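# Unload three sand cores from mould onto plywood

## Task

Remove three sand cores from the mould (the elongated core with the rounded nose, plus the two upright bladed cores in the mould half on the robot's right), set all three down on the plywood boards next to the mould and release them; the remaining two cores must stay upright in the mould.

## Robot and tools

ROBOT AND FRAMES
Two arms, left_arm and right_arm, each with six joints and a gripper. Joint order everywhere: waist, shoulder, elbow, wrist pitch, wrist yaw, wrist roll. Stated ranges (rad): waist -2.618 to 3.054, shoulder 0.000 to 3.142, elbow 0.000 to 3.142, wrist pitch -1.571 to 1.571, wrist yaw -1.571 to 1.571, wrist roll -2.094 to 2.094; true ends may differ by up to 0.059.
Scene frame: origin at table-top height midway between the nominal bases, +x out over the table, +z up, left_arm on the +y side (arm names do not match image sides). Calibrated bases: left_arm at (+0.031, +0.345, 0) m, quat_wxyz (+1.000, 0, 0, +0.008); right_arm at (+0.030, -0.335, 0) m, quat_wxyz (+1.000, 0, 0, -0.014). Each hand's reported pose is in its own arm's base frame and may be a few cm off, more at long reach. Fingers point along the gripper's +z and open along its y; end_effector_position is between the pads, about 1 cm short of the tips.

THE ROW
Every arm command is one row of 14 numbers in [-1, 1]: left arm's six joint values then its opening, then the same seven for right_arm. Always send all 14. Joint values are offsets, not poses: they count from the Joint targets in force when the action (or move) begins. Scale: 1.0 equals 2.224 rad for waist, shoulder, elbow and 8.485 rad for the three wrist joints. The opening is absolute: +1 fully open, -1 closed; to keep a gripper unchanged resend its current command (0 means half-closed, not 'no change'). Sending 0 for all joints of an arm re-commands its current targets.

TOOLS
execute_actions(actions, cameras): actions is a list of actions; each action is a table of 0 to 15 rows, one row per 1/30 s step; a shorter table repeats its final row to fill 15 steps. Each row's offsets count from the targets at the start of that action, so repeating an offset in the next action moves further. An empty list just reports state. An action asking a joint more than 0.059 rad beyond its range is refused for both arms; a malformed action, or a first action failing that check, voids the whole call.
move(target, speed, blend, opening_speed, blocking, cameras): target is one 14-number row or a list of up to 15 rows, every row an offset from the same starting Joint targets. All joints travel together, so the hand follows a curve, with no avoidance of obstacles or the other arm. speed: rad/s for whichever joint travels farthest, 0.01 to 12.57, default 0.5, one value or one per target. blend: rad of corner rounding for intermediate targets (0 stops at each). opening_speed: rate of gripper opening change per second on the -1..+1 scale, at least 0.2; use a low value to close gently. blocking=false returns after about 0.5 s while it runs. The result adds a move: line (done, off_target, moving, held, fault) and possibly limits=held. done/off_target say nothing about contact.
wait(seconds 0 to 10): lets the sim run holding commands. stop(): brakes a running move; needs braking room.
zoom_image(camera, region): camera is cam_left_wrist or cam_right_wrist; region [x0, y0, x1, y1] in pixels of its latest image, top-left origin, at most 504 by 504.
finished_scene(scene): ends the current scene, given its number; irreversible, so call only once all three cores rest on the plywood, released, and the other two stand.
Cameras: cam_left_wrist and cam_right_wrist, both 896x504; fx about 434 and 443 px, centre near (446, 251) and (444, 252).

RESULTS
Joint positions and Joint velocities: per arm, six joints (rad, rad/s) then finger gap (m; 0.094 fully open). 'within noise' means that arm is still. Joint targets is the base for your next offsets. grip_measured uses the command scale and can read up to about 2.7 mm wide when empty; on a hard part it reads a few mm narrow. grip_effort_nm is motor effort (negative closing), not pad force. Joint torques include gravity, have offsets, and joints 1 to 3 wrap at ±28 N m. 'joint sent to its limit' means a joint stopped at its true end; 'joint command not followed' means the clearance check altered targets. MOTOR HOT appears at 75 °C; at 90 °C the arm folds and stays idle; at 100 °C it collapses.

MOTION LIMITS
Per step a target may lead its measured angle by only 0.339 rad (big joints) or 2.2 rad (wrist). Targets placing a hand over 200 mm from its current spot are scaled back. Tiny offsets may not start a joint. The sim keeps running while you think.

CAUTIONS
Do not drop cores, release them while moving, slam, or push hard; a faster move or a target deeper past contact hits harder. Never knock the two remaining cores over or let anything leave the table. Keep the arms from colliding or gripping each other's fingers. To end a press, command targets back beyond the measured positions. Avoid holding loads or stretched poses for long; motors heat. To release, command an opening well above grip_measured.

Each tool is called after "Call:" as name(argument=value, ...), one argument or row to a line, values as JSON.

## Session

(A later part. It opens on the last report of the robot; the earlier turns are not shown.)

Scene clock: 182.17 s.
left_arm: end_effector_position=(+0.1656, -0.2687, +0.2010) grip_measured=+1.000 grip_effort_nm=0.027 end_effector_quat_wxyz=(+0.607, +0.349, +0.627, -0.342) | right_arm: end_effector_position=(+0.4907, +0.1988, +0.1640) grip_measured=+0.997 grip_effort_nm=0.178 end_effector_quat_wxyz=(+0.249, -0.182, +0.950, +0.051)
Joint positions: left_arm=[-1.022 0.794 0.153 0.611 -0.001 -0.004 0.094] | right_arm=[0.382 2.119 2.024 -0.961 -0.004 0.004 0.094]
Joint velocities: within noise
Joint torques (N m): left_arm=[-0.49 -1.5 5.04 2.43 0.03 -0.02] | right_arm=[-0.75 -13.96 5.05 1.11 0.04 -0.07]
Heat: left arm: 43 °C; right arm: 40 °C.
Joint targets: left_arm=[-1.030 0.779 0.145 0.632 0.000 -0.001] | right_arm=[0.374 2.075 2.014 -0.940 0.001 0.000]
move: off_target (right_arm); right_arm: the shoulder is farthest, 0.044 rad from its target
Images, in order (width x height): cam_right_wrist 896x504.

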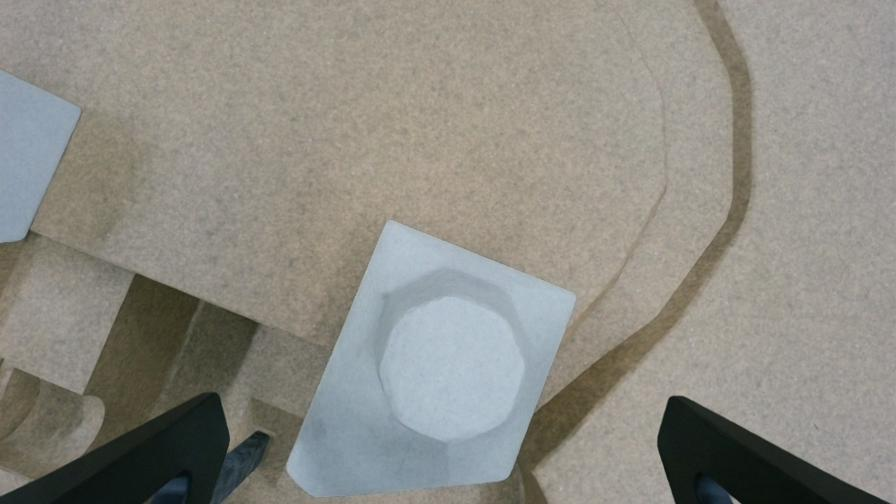

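Call:
move(
  target=[0,0,0,0,0,0,1,0,0.019,0.0153,0.001,0,0,1],
  speed=0.2,
  cameras=["cam_right_wrist"],
)

Scene clock: 189.37 s.
left_arm: end_effector_position=(+0.1656, -0.2687, +0.2010) grip_measured=+1.000 grip_effort_nm=0.022 end_effector_quat_wxyz=(+0.607, +0.349, +0.627, -0.342) | right_arm: end_effector_position=(+0.4924, +0.1995, +0.1651) grip_measured=+0.997 grip_effort_nm=0.178 end_effector_quat_wxyz=(+0.253, -0.182, +0.949, +0.051)
Joint positions: left_arm=[-1.022 0.794 0.153 0.611 -0.001 -0.004 0.094] | right_arm=[0.382 2.119 2.024 -0.952 -0.004 0.004 0.094]
Joint velocities: within noise
Joint torques (N m): left_arm=[-0.59 -1.46 5.03 2.44 0.04 -0.03] | right_arm=[-0.65 -10.48 7.69 1.05 0.04 -0.08]
Heat: left arm: 43 °C; right arm: 42 °C.
Joint targets: left_arm=[-1.030 0.779 0.145 0.632 0.000 -0.001] | right_arm=[0.374 2.117 2.048 -0.931 0.001 0.000]
move: done
Images, in order (width x height): cam_right_wrist 896x504.

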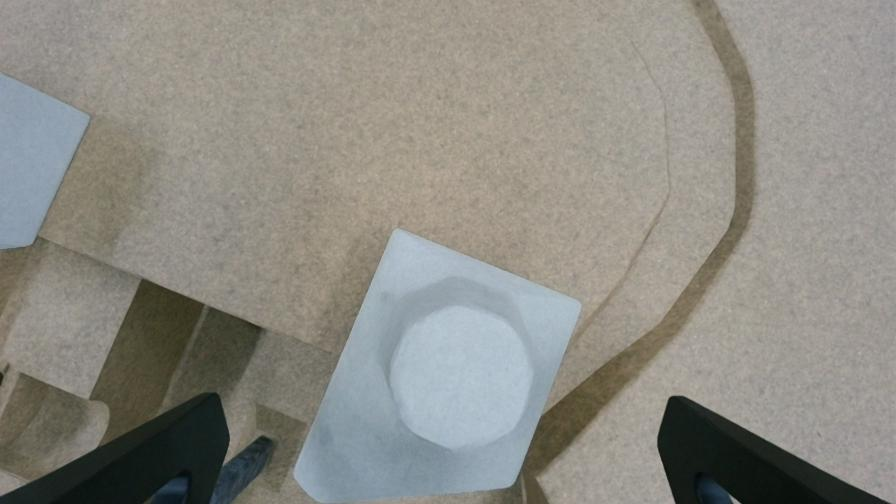

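Call:
move(
  target=[0,0,0,0,0,0,1,-0.002,0.021,0.014,0.001,0,0,1],
  speed=0.2,
  cameras=["cam_right_wrist"],
)

Scene clock: 192.70 s.
left_arm: end_effector_position=(+0.1656, -0.2687, +0.2011) grip_measured=+1.000 grip_effort_nm=0.022 end_effector_quat_wxyz=(+0.607, +0.349, +0.627, -0.342) | right_arm: end_effector_position=(+0.5000, +0.1999, +0.1570) grip_measured=+0.997 grip_effort_nm=0.173 end_effector_quat_wxyz=(+0.252, -0.180, +0.949, +0.051)
Joint positions: left_arm=[-1.022 0.794 0.153 0.612 -0.001 -0.004 0.094] | right_arm=[0.377 2.152 2.044 -0.943 -0.004 0.004 0.094]
Joint velocities: within noise
Joint torques (N m): left_arm=[-0.49 -1.51 5.08 2.44 0.04 -0.01] | right_arm=[-0.7 -9.59 8.57 1.08 0.04 -0.08]
Heat: left arm: 44 °C; right arm: 41 °C.
Joint targets: left_arm=[-1.030 0.779 0.145 0.632 0.000 -0.001] | right_arm=[0.370 2.164 2.079 -0.923 0.001 0.000]
move: done
Images, in order (width x height): cam_right_wrist 896x504.

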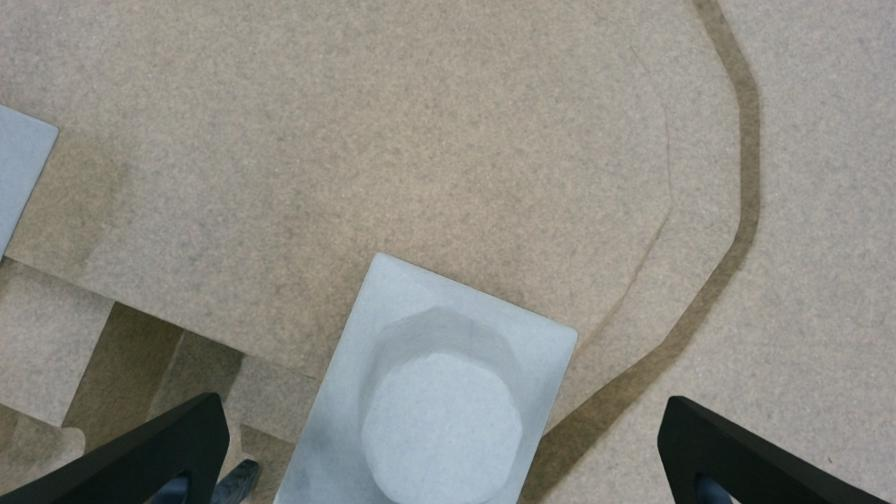

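Call:
move(
  target=[0,0,0,0,0,0,1,0,0,0,0,0,0,-0.9],
  opening_speed=0.7,
  cameras=["cam_right_wrist","cam_left_wrist"],
)

Scene clock: 198.53 s.
left_arm: end_effector_position=(+0.1656, -0.2687, +0.2011) grip_measured=+1.000 grip_effort_nm=0.037 end_effector_quat_wxyz=(+0.607, +0.349, +0.627, -0.342) | right_arm: end_effector_position=(+0.5001, +0.2000, +0.1571) grip_measured=-0.305 grip_effort_nm=-1.004 end_effector_quat_wxyz=(+0.253, -0.180, +0.949, +0.051)
Joint positions: left_arm=[-1.022 0.794 0.153 0.612 -0.001 -0.004 0.094] | right_arm=[0.377 2.152 2.044 -0.942 -0.004 0.004 0.033]
Joint velocities: within noise
Joint torques (N m): left_arm=[-0.57 -1.54 5 2.43 0.02 -0.02] | right_arm=[-0.66 -9.66 8.53 1.08 0.04 -0.08]
Heat: left arm: 44 °C; right arm: 41 °C.
Joint targets: left_arm=[-1.030 0.779 0.145 0.632 0.000 -0.001] | right_arm=[0.370 2.164 2.079 -0.923 0.001 0.000]
move: done

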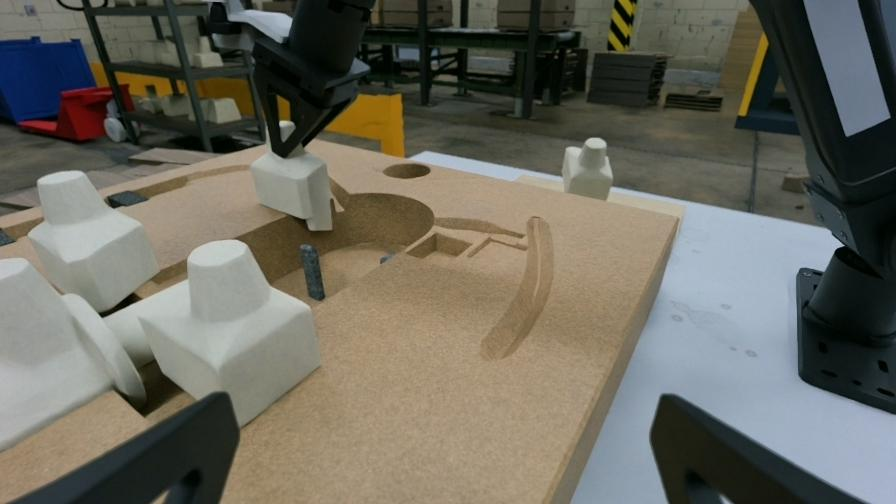

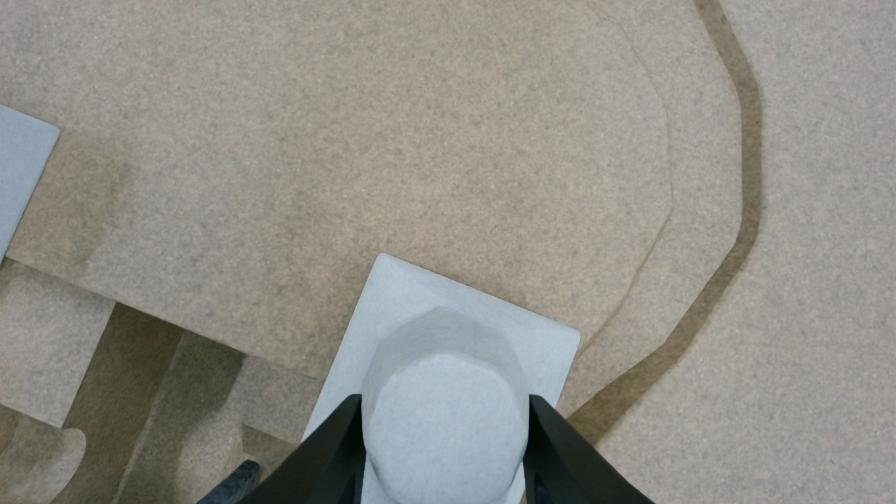

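Call:
move(
  target=[
    [0,0,0,0,0,0,1,0,0.0081,0.053,-0.0118,0,0,-0.9],
    [0,0,0,0,0,0,1,0,0.0252,0.1263,-0.0265,0,0,-0.9],
    [0,0,0,0,0,0,1,0,-0.177,-0.192,0.039,0,0,-0.9],
  ],
  speed=[0.25,0.3,0.5],
)

Scene clock: 207.57 s.
left_arm: end_effector_position=(+0.1656, -0.2687, +0.2011) grip_measured=+1.000 grip_effort_nm=0.027 end_effector_quat_wxyz=(+0.607, +0.349, +0.627, -0.342) | right_arm: end_effector_position=(+0.4674, +0.1869, +0.2043) grip_measured=-0.305 grip_effort_nm=-1.004 end_effector_quat_wxyz=(+0.348, -0.174, +0.919, +0.069)
Joint positions: left_arm=[-1.022 0.794 0.153 0.612 -0.001 -0.004 0.094] | right_arm=[0.377 1.827 1.65 -0.669 -0.003 0.004 0.033]
Joint velocities: within noise
Joint torques (N m): left_arm=[-0.53 -1.5 5.04 2.44 0.03 -0.01] | right_arm=[-0.66 -13.11 6.2 1.87 0.02 -0.08]
Heat: left arm: 45 °C; right arm: 43 °C.
Joint targets: left_arm=[-1.030 0.779 0.145 0.632 0.000 -0.001] | right_arm=[0.370 1.770 1.652 -0.592 0.001 0.000]
move: off_target (right_arm); right_arm: the wrist pitch is farthest, 0.077 rad from its target

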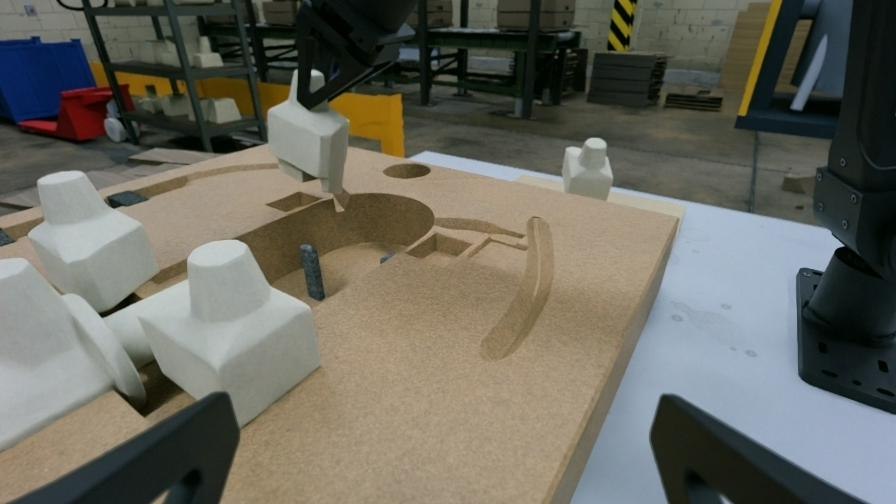

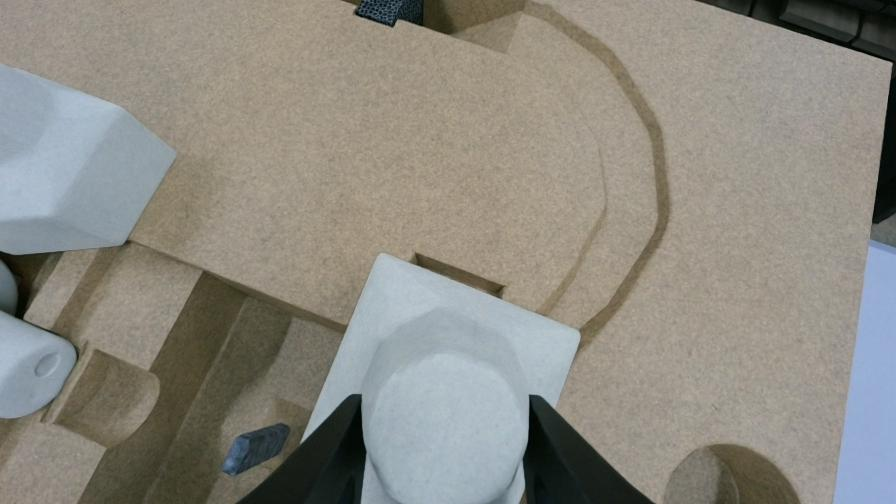

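Call:
move(
  target=[
    [0,0,0,0,0,0,1,0,-0.135,0,0,0,0,-0.9],
    [0,0,0,0,0,0,1,-0.1214,-0.2338,-0.1358,-0.0245,0,0,-0.9],
    [0,0,0,0,0,0,1,-0.2675,-0.2338,-0.1358,-0.0245,0,0,-0.9],
    [0,0,0,0,0,0,1,-0.2675,-0.0976,-0.159,-0.0216,0,0,-0.9],
  ],
  speed=0.6,
  blend=0.05,
)

Scene clock: 222.67 s.
left_arm: end_effector_position=(+0.1656, -0.2687, +0.2011) grip_measured=+1.000 grip_effort_nm=0.022 end_effector_quat_wxyz=(+0.607, +0.349, +0.627, -0.342) | right_arm: end_effector_position=(+0.3724, -0.0843, +0.1490) grip_measured=-0.305 grip_effort_nm=-1.009 end_effector_quat_wxyz=(+0.226, +0.111, +0.968, -0.028)
Joint positions: left_arm=[-1.022 0.794 0.153 0.612 -0.001 -0.004 0.094] | right_arm=[-0.223 1.57 1.287 -0.829 0.006 0.004 0.033]
Joint velocities: within noise
Joint torques (N m): left_arm=[-0.51 -1.47 5.01 2.42 0.04 -0.03] | right_arm=[-0.25 -7.38 6.64 1.32 -0.05 -0.08]
Heat: left arm: 45 °C; right arm: 46 °C.
Joint targets: left_arm=[-1.030 0.779 0.145 0.632 0.000 -0.001] | right_arm=[-0.225 1.553 1.299 -0.775 0.001 0.000]
move: off_target (right_arm); right_arm: the wrist pitch is farthest, 0.054 rad from its target

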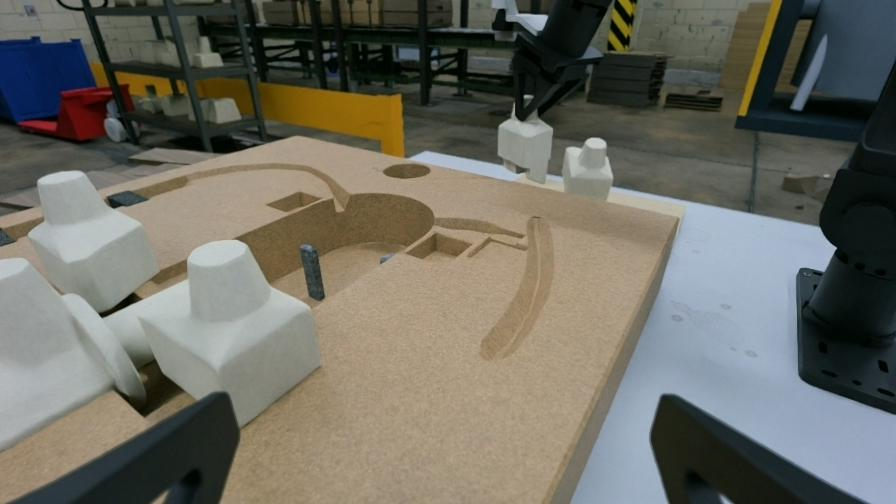

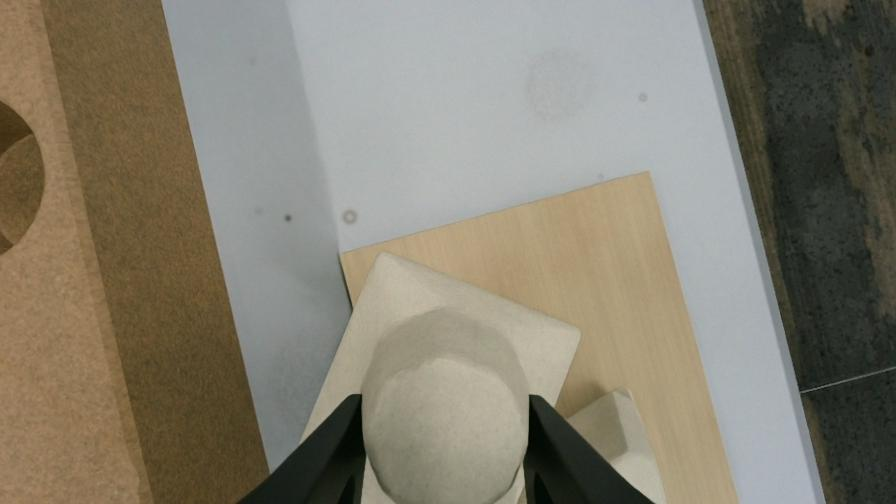

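Call:
move(
  target=[0,0,0,0,0,0,1,0.0157,0.024,-0.0297,0.014,0,0,-0.9],
  speed=0.15,
  cameras=["cam_right_wrist"],
)

Scene clock: 228.67 s.
left_arm: end_effector_position=(+0.1656, -0.2687, +0.2011) grip_measured=+1.000 grip_effort_nm=0.022 end_effector_quat_wxyz=(+0.607, +0.349, +0.627, -0.342) | right_arm: end_effector_position=(+0.3866, -0.0768, +0.1261) grip_measured=-0.305 grip_effort_nm=-1.004 end_effector_quat_wxyz=(+0.235, +0.098, +0.967, -0.025)
Joint positions: left_arm=[-1.022 0.794 0.153 0.612 -0.001 -0.004 0.094] | right_arm=[-0.196 1.611 1.23 -0.713 0.005 0.004 0.033]
Joint velocities: within noise
Joint torques (N m): left_arm=[-0.61 -1.52 5.01 2.44 0.01 -0.02] | right_arm=[0.51 -6.69 5.96 1.34 -0.04 -0.09]
Heat: left arm: 46 °C; right arm: 43 °C.
Joint targets: left_arm=[-1.030 0.779 0.145 0.632 0.000 -0.001] | right_arm=[-0.190 1.606 1.232 -0.656 0.001 0.000]
move: off_target (right_arm); right_arm: the wrist pitch is farthest, 0.057 rad from its target
Images, in order (width x height): cam_right_wrist 896x504.

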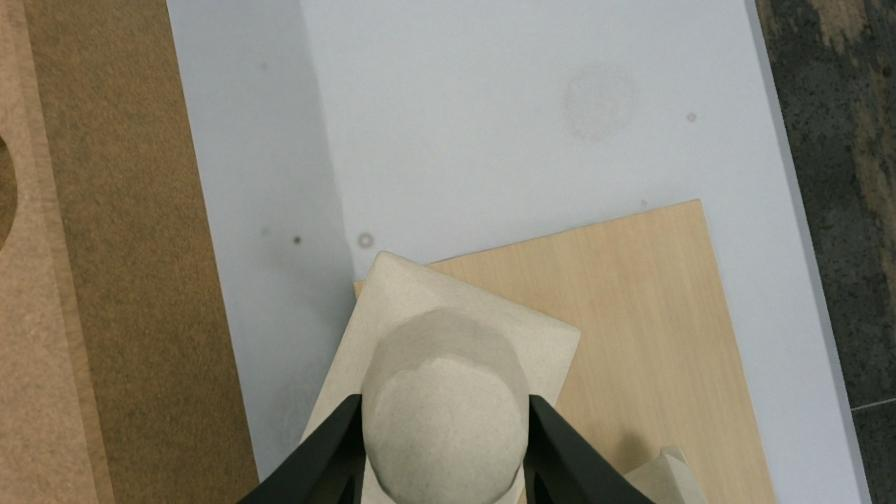

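Call:
move(
  target=[0,0,0,0,0,0,1,-0.015,-0.022,-0.034,0.009,0,0,-0.9],
  speed=0.15,
  cameras=["cam_right_wrist","cam_left_wrist"],
)

Call:
zoom_image(
  camera="cam_left_wrist",
  region=[440, 60, 640, 240],
)

Scene clock: 234.43 s.
left_arm: end_effector_position=(+0.1656, -0.2687, +0.2011) grip_measured=+1.000 grip_effort_nm=0.022 end_effector_quat_wxyz=(+0.607, +0.349, +0.627, -0.342) | right_arm: end_effector_position=(+0.3822, -0.0837, +0.1119) grip_measured=-0.305 grip_effort_nm=-1.009 end_effector_quat_wxyz=(+0.240, +0.107, +0.965, -0.027)
Joint positions: left_arm=[-1.022 0.794 0.153 0.612 -0.001 -0.004 0.094] | right_arm=[-0.216 1.601 1.157 -0.639 0.004 0.004 0.033]
Joint velocities: within noise
Joint torques (N m): left_arm=[-0.55 -1.5 5.01 2.46 0.04 -0.02] | right_arm=[-0.65 -9.85 5.71 1.4 -0.04 -0.08]
Heat: left arm: 46 °C; right arm: 42 °C.
Joint targets: left_arm=[-1.030 0.779 0.145 0.632 0.000 -0.001] | right_arm=[-0.224 1.557 1.157 -0.580 0.001 0.000]
move: off_target (right_arm); right_arm: the wrist pitch is farthest, 0.060 rad from its target

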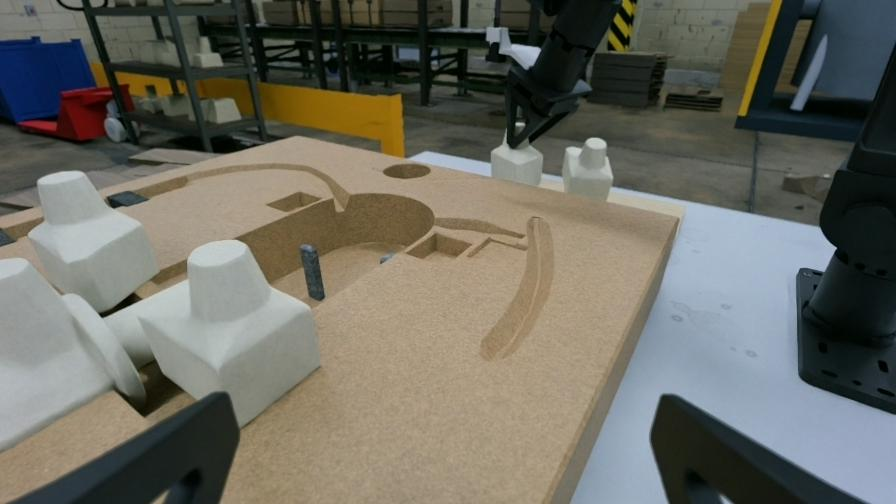

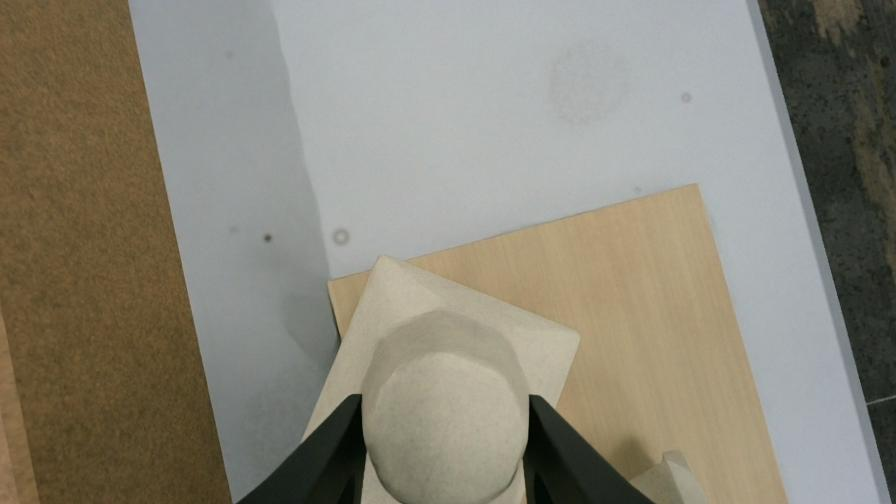

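Scaled by 2.520.

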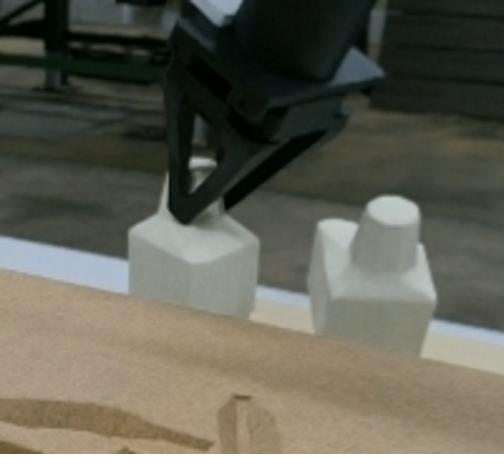

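Call:
move(
  target=[0,0,0,0,0,0,1,0,-0.008,-0.0157,0.002,0,0,-0.9],
  speed=0.1,
  cameras=[],
)

Call:
move(
  target=[0,0,0,0,0,0,1,0,-0.004,-0.0135,0.002,0,0,-0.9],
  speed=0.1,
  cameras=["cam_left_wrist"],
)

Call:
zoom_image(
  camera="cam_left_wrist",
  region=[440, 60, 640, 240],
)

Scene clock: 238.07 s.
left_arm: end_effector_position=(+0.1656, -0.2687, +0.2011) grip_measured=+1.000 grip_effort_nm=0.032 end_effector_quat_wxyz=(+0.607, +0.349, +0.627, -0.342) | right_arm: end_effector_position=(+0.3805, -0.0834, +0.1119) grip_measured=-0.305 grip_effort_nm=-1.004 end_effector_quat_wxyz=(+0.249, +0.107, +0.962, -0.029)
Joint positions: left_arm=[-1.022 0.794 0.153 0.612 -0.001 -0.004 0.094] | right_arm=[-0.216 1.58 1.126 -0.609 0.004 0.004 0.033]
Joint velocities: within noise
Joint torques (N m): left_arm=[-0.58 -1.48 5.03 2.42 0 -0.01] | right_arm=[-0.65 -9.37 5.53 1.3 -0.03 -0.09]
Heat: left arm: 46 °C; right arm: 42 °C.
Joint targets: left_arm=[-1.030 0.779 0.145 0.632 0.000 -0.001] | right_arm=[-0.224 1.540 1.122 -0.563 0.001 0.000]
move: off_target (right_arm); right_arm: the wrist pitch is farthest, 0.046 rad from its target
No camera images: "cameras" was empty.

Scene clock: 238.87 s.
left_arm: end_effector_position=(+0.1656, -0.2687, +0.2011) grip_measured=+1.000 grip_effort_nm=0.027 end_effector_quat_wxyz=(+0.607, +0.349, +0.627, -0.342) | right_arm: end_effector_position=(+0.3804, -0.0833, +0.1114) grip_measured=-0.305 grip_effort_nm=-1.004 end_effector_quat_wxyz=(+0.259, +0.107, +0.960, -0.030)
Joint positions: left_arm=[-1.022 0.794 0.153 0.612 -0.001 -0.004 0.094] | right_arm=[-0.216 1.566 1.1 -0.578 0.004 0.004 0.033]
Joint velocities: within noise
Joint torques (N m): left_arm=[-0.55 -1.48 5.05 2.44 0.01 -0.01] | right_arm=[-0.65 -8.85 5.2 1.23 -0.03 -0.09]
Heat: left arm: 46 °C; right arm: 42 °C.
Joint targets: left_arm=[-1.030 0.779 0.145 0.632 0.000 -0.001] | right_arm=[-0.224 1.531 1.092 -0.546 0.001 0.000]
move: done
Images, in order (width x height): cam_left_wrist 896x504.

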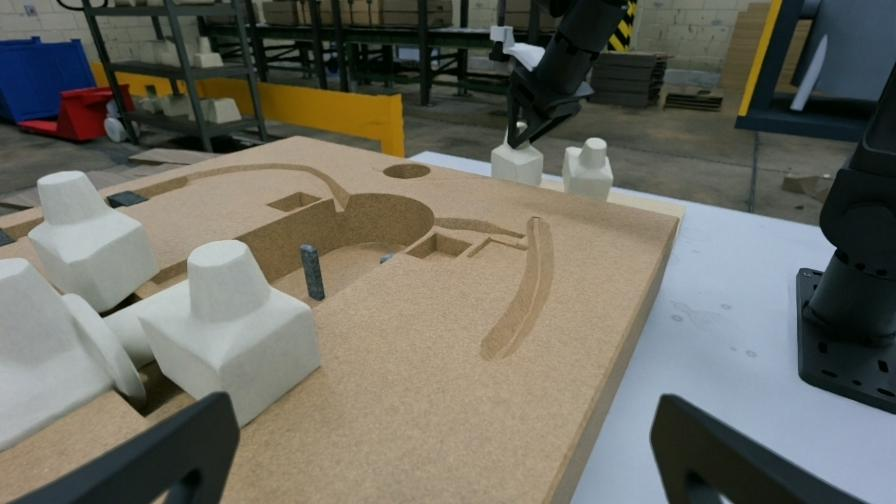

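Scaled by 2.520.

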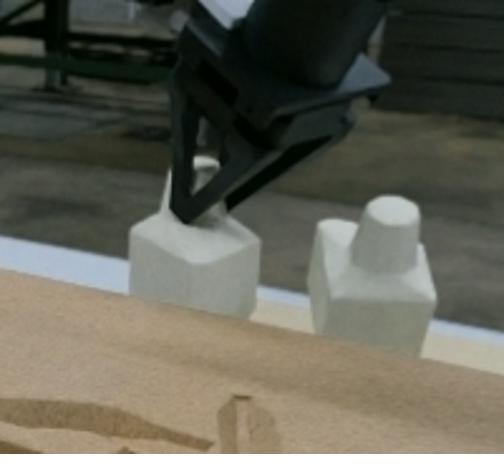

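Call:
move(
  target=[0,0,0,0,0,0,1,0,0.006,-0.016,0.0055,0,0,-0.9],
  speed=0.1,
  cameras=[],
)

Call:
move(
  target=[0,0,0,0,0,0,1,0,0.006,-0.008,0.004,0,0,-0.9],
  speed=0.1,
  cameras=["cam_right_wrist"],
)

Scene clock: 242.20 s.
left_arm: end_effector_position=(+0.1656, -0.2687, +0.2011) grip_measured=+1.000 grip_effort_nm=0.027 end_effector_quat_wxyz=(+0.607, +0.349, +0.627, -0.342) | right_arm: end_effector_position=(+0.3855, -0.0845, +0.1084) grip_measured=-0.306 grip_effort_nm=-1.004 end_effector_quat_wxyz=(+0.275, +0.106, +0.955, -0.031)
Joint positions: left_arm=[-1.022 0.794 0.153 0.612 -0.001 -0.004 0.094] | right_arm=[-0.216 1.566 1.07 -0.515 0.004 0.004 0.033]
Joint velocities: within noise
Joint torques (N m): left_arm=[-0.5 -1.54 4.98 2.41 0.03 -0.02] | right_arm=[-0.66 -7.73 4.74 1.14 -0.03 -0.08]
Heat: left arm: 46 °C; right arm: 42 °C.
Joint targets: left_arm=[-1.030 0.779 0.145 0.632 0.000 -0.001] | right_arm=[-0.224 1.544 1.056 -0.499 0.001 0.000]
move: done
No camera images: "cameras" was empty.

Scene clock: 242.97 s.
left_arm: end_effector_position=(+0.1656, -0.2687, +0.2011) grip_measured=+1.000 grip_effort_nm=0.032 end_effector_quat_wxyz=(+0.607, +0.349, +0.627, -0.342) | right_arm: end_effector_position=(+0.3879, -0.0850, +0.1068) grip_measured=-0.306 grip_effort_nm=-1.009 end_effector_quat_wxyz=(+0.283, +0.106, +0.953, -0.032)
Joint positions: left_arm=[-1.022 0.794 0.153 0.612 -0.001 -0.004 0.094] | right_arm=[-0.216 1.566 1.055 -0.483 0.004 0.004 0.033]
Joint velocities: within noise
Joint torques (N m): left_arm=[-0.46 -1.42 4.97 2.43 0.02 0] | right_arm=[-0.66 -6.61 4.62 1.16 -0.04 -0.08]
Heat: left arm: 46 °C; right arm: 42 °C.
Joint targets: left_arm=[-1.030 0.779 0.145 0.632 0.000 -0.001] | right_arm=[-0.224 1.557 1.038 -0.465 0.001 0.000]
move: done
Images, in order (width x height): cam_right_wrist 896x504.

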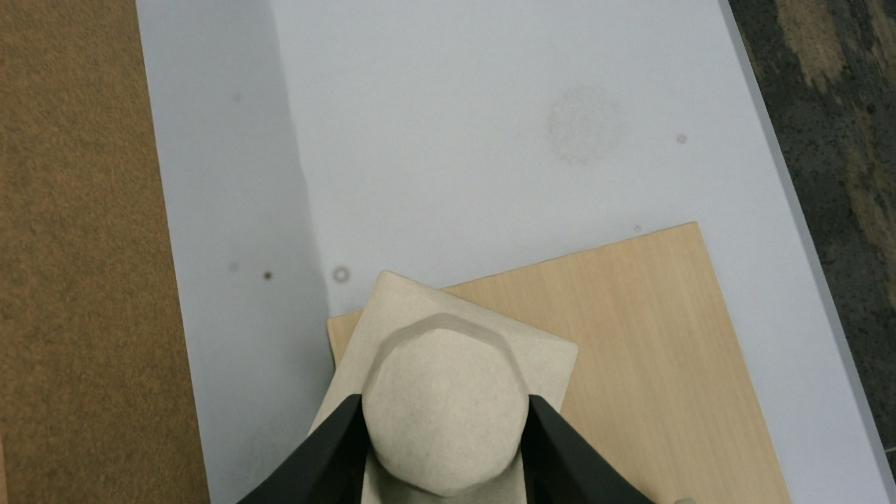

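Call:
move(
  target=[0,0,0,0,0,0,1,0,-0.048,-0.03,-0.003,0,0,-0.9],
  speed=0.2,
  cameras=["cam_right_wrist"],
)

Scene clock: 247.50 s.
left_arm: end_effector_position=(+0.1656, -0.2687, +0.2011) grip_measured=+1.000 grip_effort_nm=0.032 end_effector_quat_wxyz=(+0.607, +0.349, +0.627, -0.342) | right_arm: end_effector_position=(+0.3715, -0.0813, +0.1134) grip_measured=-0.306 grip_effort_nm=-1.009 end_effector_quat_wxyz=(+0.295, +0.105, +0.949, -0.033)
Joint positions: left_arm=[-1.022 0.794 0.153 0.612 -0.001 -0.004 0.094] | right_arm=[-0.216 1.478 0.984 -0.475 0.003 0.004 0.033]
Joint velocities: within noise
Joint torques (N m): left_arm=[-0.62 -1.48 4.98 2.44 0.03 -0.01] | right_arm=[-0.65 -7.54 4.92 0.87 -0.04 -0.08]
Heat: left arm: 47 °C; right arm: 41 °C.
Joint targets: left_arm=[-1.030 0.779 0.145 0.632 0.000 -0.001] | right_arm=[-0.224 1.451 0.972 -0.491 0.001 0.000]
move: done
Images, in order (width x height): cam_right_wrist 896x504.

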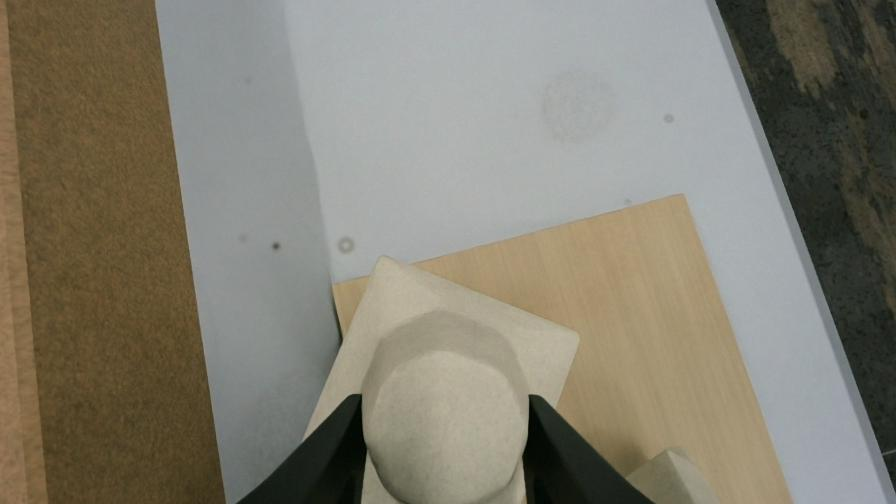

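Call:
move(
  target=[0,0,0,0,0,0,1,0,0.006,-0.0135,0.002,0,0,-0.9],
  speed=0.1,
  cameras=[],
)

Call:
move(
  target=[0,0,0,0,0,0,1,0,0.005,-0.009,0.002,0,0,-0.9],
  speed=0.1,
  cameras=["cam_right_wrist","cam_left_wrist"],
)

Call:
zoom_image(
  camera="cam_left_wrist",
  region=[440, 60, 640, 240],
)

Scene clock: 253.27 s.
left_arm: end_effector_position=(+0.1656, -0.2687, +0.2011) grip_measured=+1.000 grip_effort_nm=0.027 end_effector_quat_wxyz=(+0.607, +0.349, +0.627, -0.342) | right_arm: end_effector_position=(+0.3735, -0.0817, +0.1111) grip_measured=-0.306 grip_effort_nm=-1.004 end_effector_quat_wxyz=(+0.302, +0.105, +0.947, -0.034)
Joint positions: left_arm=[-1.022 0.794 0.153 0.612 -0.001 -0.004 0.094] | right_arm=[-0.216 1.478 0.966 -0.441 0.003 0.004 0.033]
Joint velocities: within noise
Joint torques (N m): left_arm=[-0.59 -1.48 5.01 2.42 0.01 -0.01] | right_arm=[-0.65 -6.42 4.07 0.75 -0.03 -0.08]
Heat: left arm: 47 °C; right arm: 41 °C.
Joint targets: left_arm=[-1.030 0.779 0.145 0.632 0.000 -0.001] | right_arm=[-0.224 1.464 0.942 -0.474 0.001 0.000]
move: done
No camera images: "cameras" was empty.

Scene clock: 254.07 s.
left_arm: end_effector_position=(+0.1656, -0.2687, +0.2011) grip_measured=+1.000 grip_effort_nm=0.027 end_effector_quat_wxyz=(+0.607, +0.349, +0.627, -0.342) | right_arm: end_effector_position=(+0.3757, -0.0822, +0.1097) grip_measured=-0.306 grip_effort_nm=-1.009 end_effector_quat_wxyz=(+0.310, +0.105, +0.944, -0.035)
Joint positions: left_arm=[-1.022 0.794 0.153 0.612 -0.001 -0.004 0.094] | right_arm=[-0.216 1.478 0.95 -0.409 0.003 0.004 0.033]
Joint velocities: within noise
Joint torques (N m): left_arm=[-0.59 -1.46 5.05 2.43 0.03 -0.02] | right_arm=[-0.66 -5.53 3.71 0.61 -0.03 -0.08]
Heat: left arm: 47 °C; right arm: 41 °C.
Joint targets: left_arm=[-1.030 0.779 0.145 0.632 0.000 -0.001] | right_arm=[-0.224 1.475 0.922 -0.457 0.001 0.000]
move: off_target (right_arm); right_arm: the wrist pitch is farthest, 0.048 rad from its target

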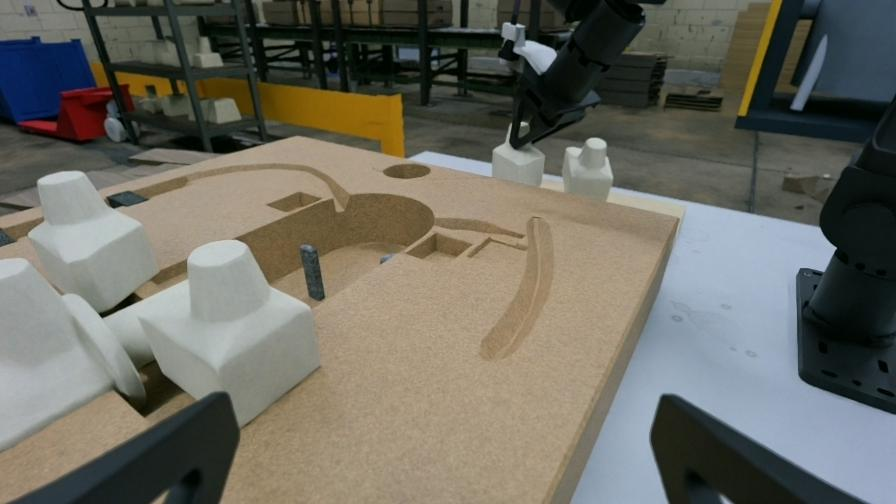

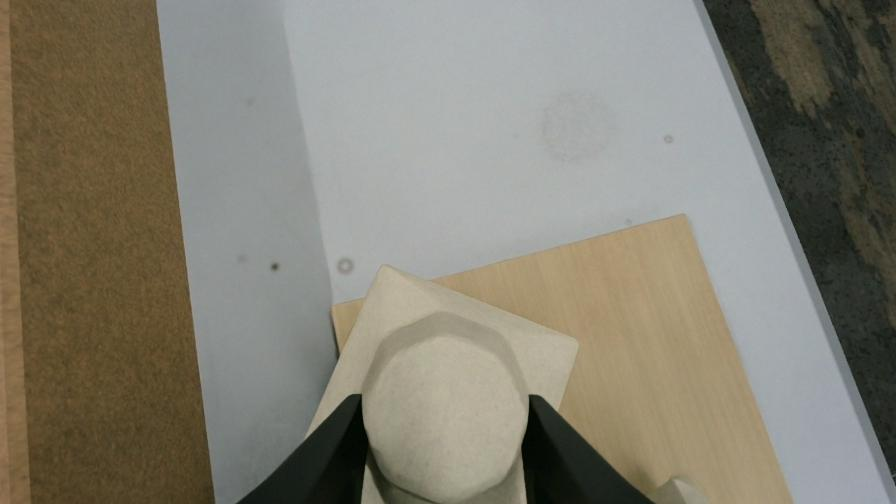

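Scaled by 2.520.

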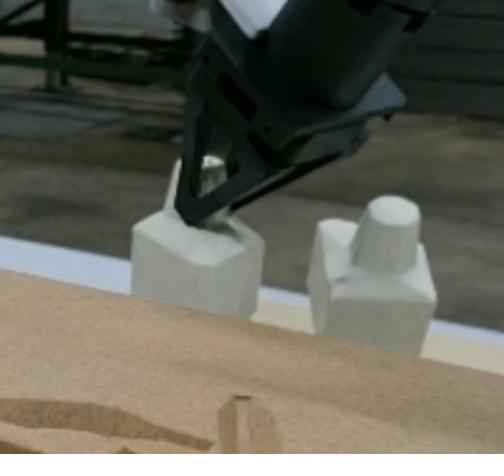

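Call:
move(
  target=[
    [0,0,0,0,0,0,1,0,0,0.005,0,0,0,-0.15],
    [0,0,0,0,0,0,1,0,0,0.005,0,0,0,0.8],
  ],
  opening_speed=0.4,
  speed=0.2,
)

Call:
zoom_image(
  camera="cam_left_wrist",
  region=[440, 60, 640, 240],
)

Scene clock: 261.40 s.
left_arm: end_effector_position=(+0.1656, -0.2687, +0.2011) grip_measured=+1.000 grip_effort_nm=0.032 end_effector_quat_wxyz=(+0.607, +0.349, +0.627, -0.342) | right_arm: end_effector_position=(+0.3647, -0.0800, +0.1004) grip_measured=+0.797 grip_effort_nm=0.183 end_effector_quat_wxyz=(+0.285, +0.106, +0.952, -0.032)
Joint positions: left_arm=[-1.022 0.794 0.153 0.612 -0.001 -0.004 0.094] | right_arm=[-0.217 1.478 0.942 -0.453 0.003 0.004 0.084]
Joint velocities: within noise
Joint torques (N m): left_arm=[-0.54 -1.5 4.97 2.41 0.01 -0.02] | right_arm=[-0.61 -5.45 5.03 0.95 -0.03 -0.08]
Heat: left arm: 47 °C; right arm: 40 °C.
Joint targets: left_arm=[-1.030 0.779 0.145 0.632 0.000 -0.001] | right_arm=[-0.224 1.475 0.933 -0.457 0.001 0.000]
move: done

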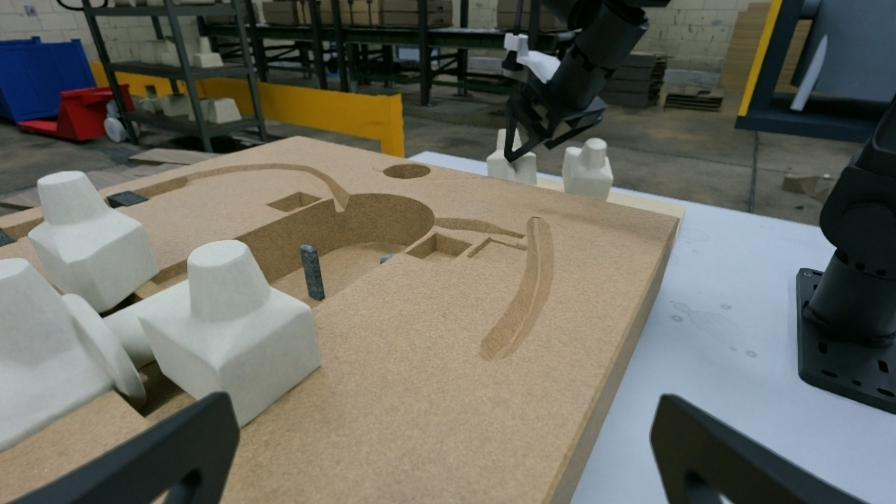

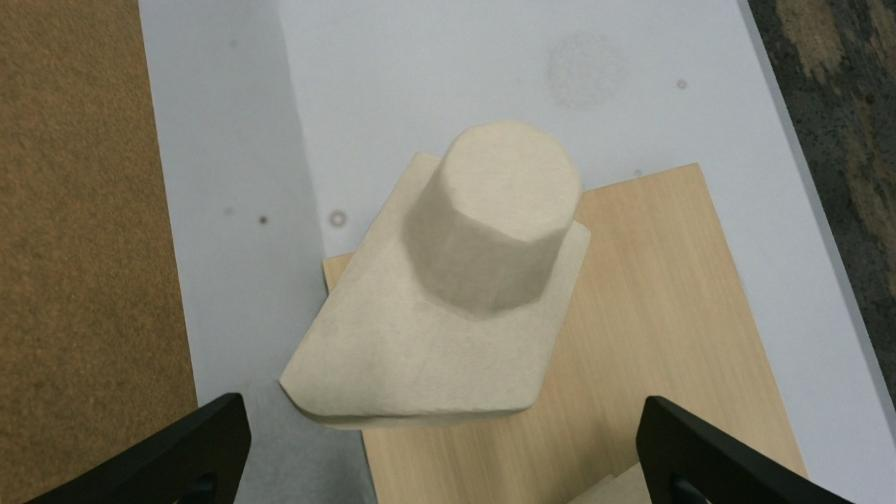

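Scaled by 2.520.

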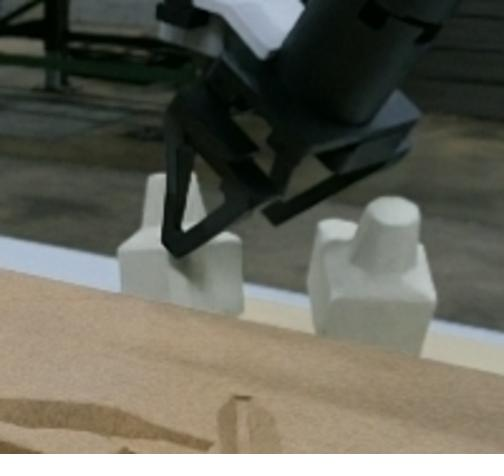

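Call:
move(
  target=[0,0,0,0,0,0,1,0,-0.069,0.12,-0.0496,0,0,1],
  cameras=["cam_right_wrist"],
)

Scene clock: 265.30 s.
left_arm: end_effector_position=(+0.1656, -0.2687, +0.2011) grip_measured=+1.000 grip_effort_nm=0.027 end_effector_quat_wxyz=(+0.607, +0.349, +0.627, -0.342) | right_arm: end_effector_position=(+0.3297, -0.0723, +0.1805) grip_measured=+0.997 grip_effort_nm=0.183 end_effector_quat_wxyz=(+0.263, +0.107, +0.958, -0.030)
Joint positions: left_arm=[-1.022 0.794 0.153 0.612 -0.001 -0.004 0.094] | right_arm=[-0.217 1.338 1.172 -0.868 0.003 0.004 0.094]
Joint velocities: within noise
Joint torques (N m): left_arm=[-0.55 -1.52 5 2.42 0.06 -0.02] | right_arm=[-0.61 -5.5 8.09 0.86 -0.04 -0.08]
Heat: left arm: 47 °C; right arm: 39 °C.
Joint targets: left_arm=[-1.030 0.779 0.145 0.632 0.000 -0.001] | right_arm=[-0.224 1.322 1.200 -0.878 0.001 0.000]
move: done
Images, in order (width x height): cam_right_wrist 896x504.

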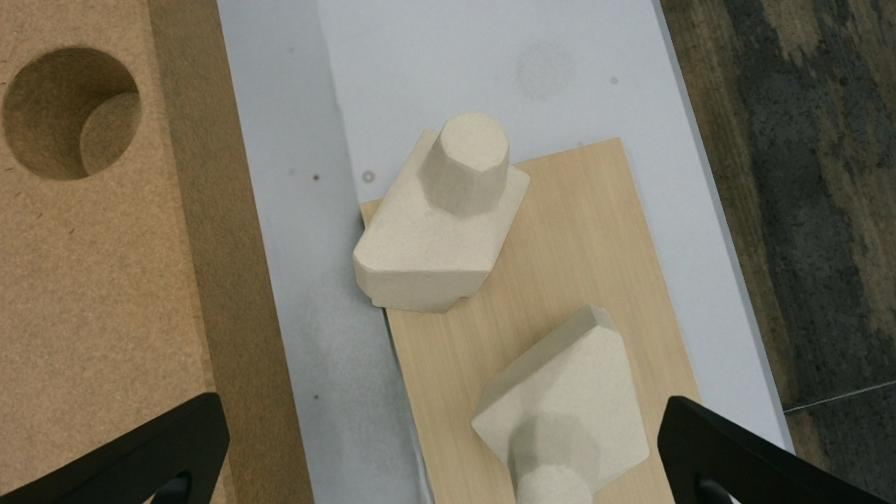

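Call:
move(
  target=[
    [0,0.2464,0.617,-0.238,0,0,1,0,0,0,0,0,0,1],
    [0.2122,0.4897,0.7923,-0.2087,0,0,1,0,-0.1,0,0,0,0,1],
  ],
  speed=1.2,
  blend=0.1,
)

Scene clock: 274.43 s.
left_arm: end_effector_position=(+0.3811, -0.2318, +0.2097) grip_measured=+1.000 grip_effort_nm=0.032 end_effector_quat_wxyz=(+0.208, +0.263, +0.940, -0.058) | right_arm: end_effector_position=(+0.3074, -0.0673, +0.2504) grip_measured=+0.997 grip_effort_nm=0.178 end_effector_quat_wxyz=(+0.370, +0.103, +0.923, -0.041)
Joint positions: left_arm=[-0.55 1.867 1.883 -1.15 -0.003 -0.004 0.094] | right_arm=[-0.217 1.109 1.172 -0.871 0.003 0.004 0.094]
Joint velocities: within noise
Joint torques (N m): left_arm=[-0.51 -8.27 7.16 1.38 0.05 -0.03] | right_arm=[-0.59 -3.15 8.05 1.13 -0.03 -0.08]
Heat: left arm: 47 °C; right arm: 38 °C.
Joint targets: left_arm=[-0.557 1.869 1.908 -1.139 0.000 -0.001] | right_arm=[-0.224 1.099 1.200 -0.878 0.001 0.000]
move: done

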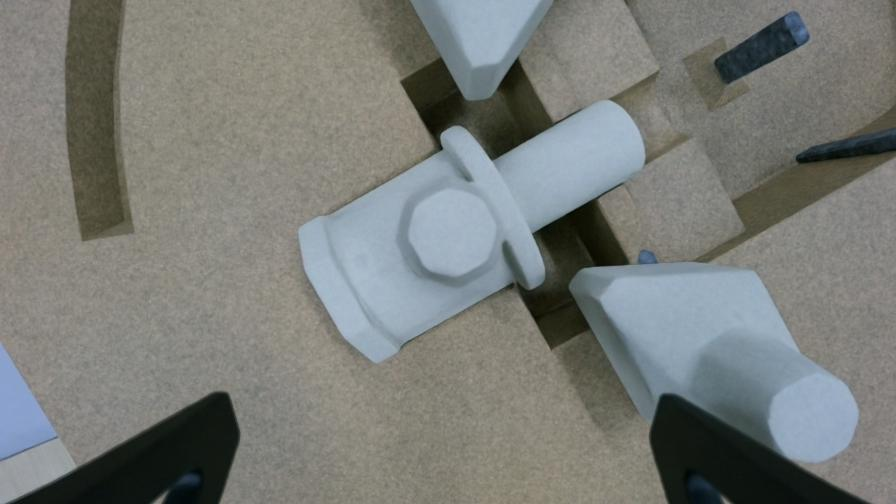

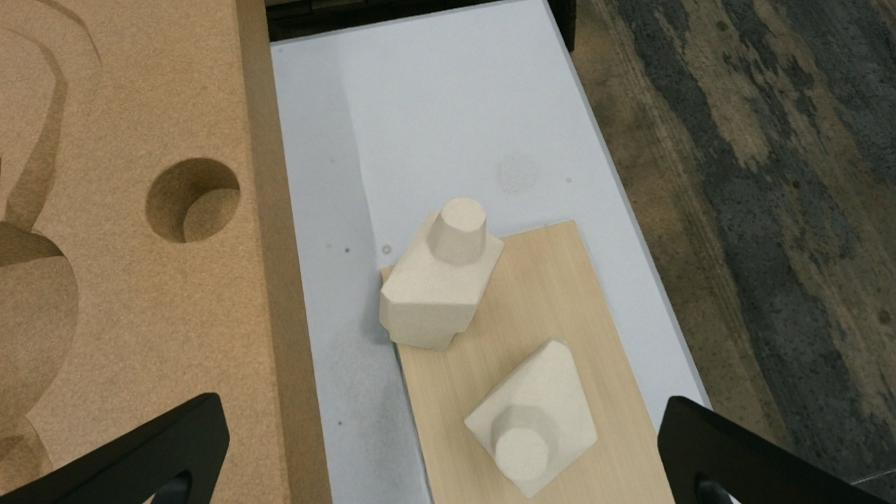

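Call:
move(
  target=[0,0.1677,0.2774,-0.0484,0,0.1214,1,0,0,0,0,0,0,1],
  speed=0.7,
  cameras=["cam_left_wrist"],
)

Scene clock: 289.03 s.
left_arm: end_effector_position=(+0.4053, -0.2466, +0.2190) grip_measured=+1.000 grip_effort_nm=0.027 end_effector_quat_wxyz=(+0.152, +0.699, +0.698, +0.038) | right_arm: end_effector_position=(+0.3074, -0.0673, +0.2504) grip_measured=+0.997 grip_effort_nm=0.178 end_effector_quat_wxyz=(+0.370, +0.103, +0.923, -0.041)
Joint positions: left_arm=[-0.55 2.218 2.501 -1.539 -0.003 1.022 0.094] | right_arm=[-0.217 1.109 1.172 -0.871 0.003 0.004 0.094]
Joint velocities: within noise
Joint torques (N m): left_arm=[-0.47 -8.59 6.34 0.93 0.06 0.02] | right_arm=[-0.59 -3.19 8.06 1.13 -0.03 -0.08]
Heat: left arm: 42 °C; right arm: 36 °C.
Joint targets: left_arm=[-0.557 2.242 2.525 -1.549 0.000 1.029] | right_arm=[-0.224 1.099 1.200 -0.878 0.001 0.000]
move: done
Images, in order (width x height): cam_left_wrist 896x504.

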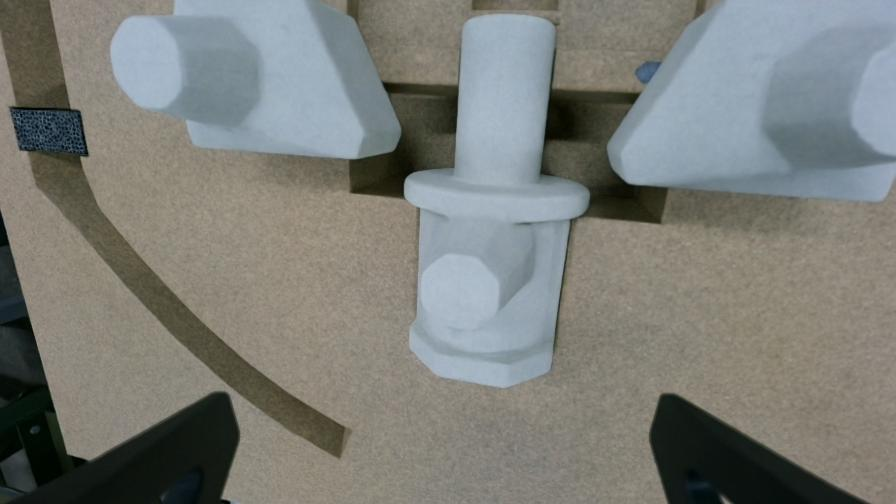

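Call:
move(
  target=[-0.004,-0.04,-0.15,0.0304,0,0,1,0,0,0,0,0,0,1],
  speed=0.4,
  cameras=["cam_left_wrist"],
)

Scene clock: 301.50 s.
left_arm: end_effector_position=(+0.4133, -0.2565, +0.1523) grip_measured=+1.000 grip_effort_nm=0.022 end_effector_quat_wxyz=(+0.131, +0.704, +0.697, +0.032) | right_arm: end_effector_position=(+0.3074, -0.0673, +0.2504) grip_measured=+0.997 grip_effort_nm=0.178 end_effector_quat_wxyz=(+0.370, +0.103, +0.923, -0.041)
Joint positions: left_arm=[-0.559 2.2 2.199 -1.3 -0.003 1.023 0.094] | right_arm=[-0.217 1.109 1.172 -0.871 0.003 0.004 0.094]
Joint velocities: within noise
Joint torques (N m): left_arm=[-0.55 -14.27 4.23 1.05 0.06 0.02] | right_arm=[-0.62 -3.15 8.05 1.12 -0.03 -0.08]
Heat: left arm: 40 °C; right arm: 35 °C.
Joint targets: left_arm=[-0.567 2.153 2.191 -1.291 0.000 1.029] | right_arm=[-0.224 1.099 1.200 -0.878 0.001 0.000]
move: off_target (left_arm); left_arm: the shoulder is farthest, 0.047 rad from its target
Images, in order (width x height): cam_left_wrist 896x504.

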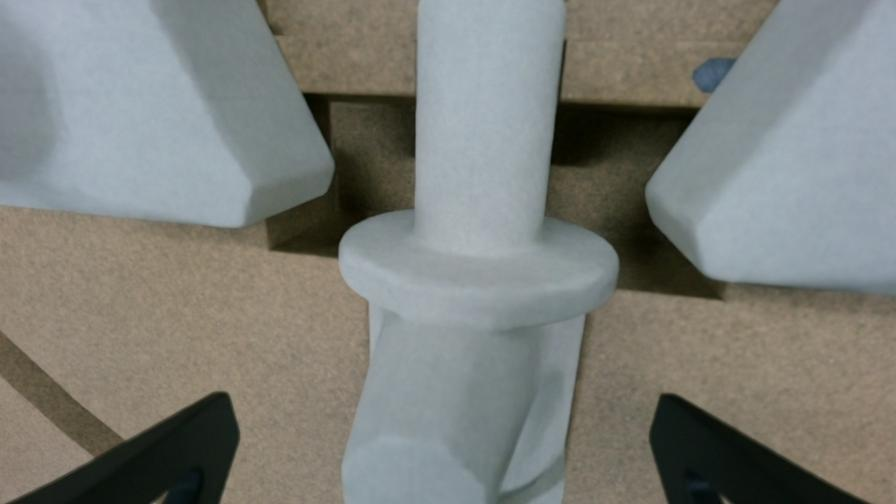

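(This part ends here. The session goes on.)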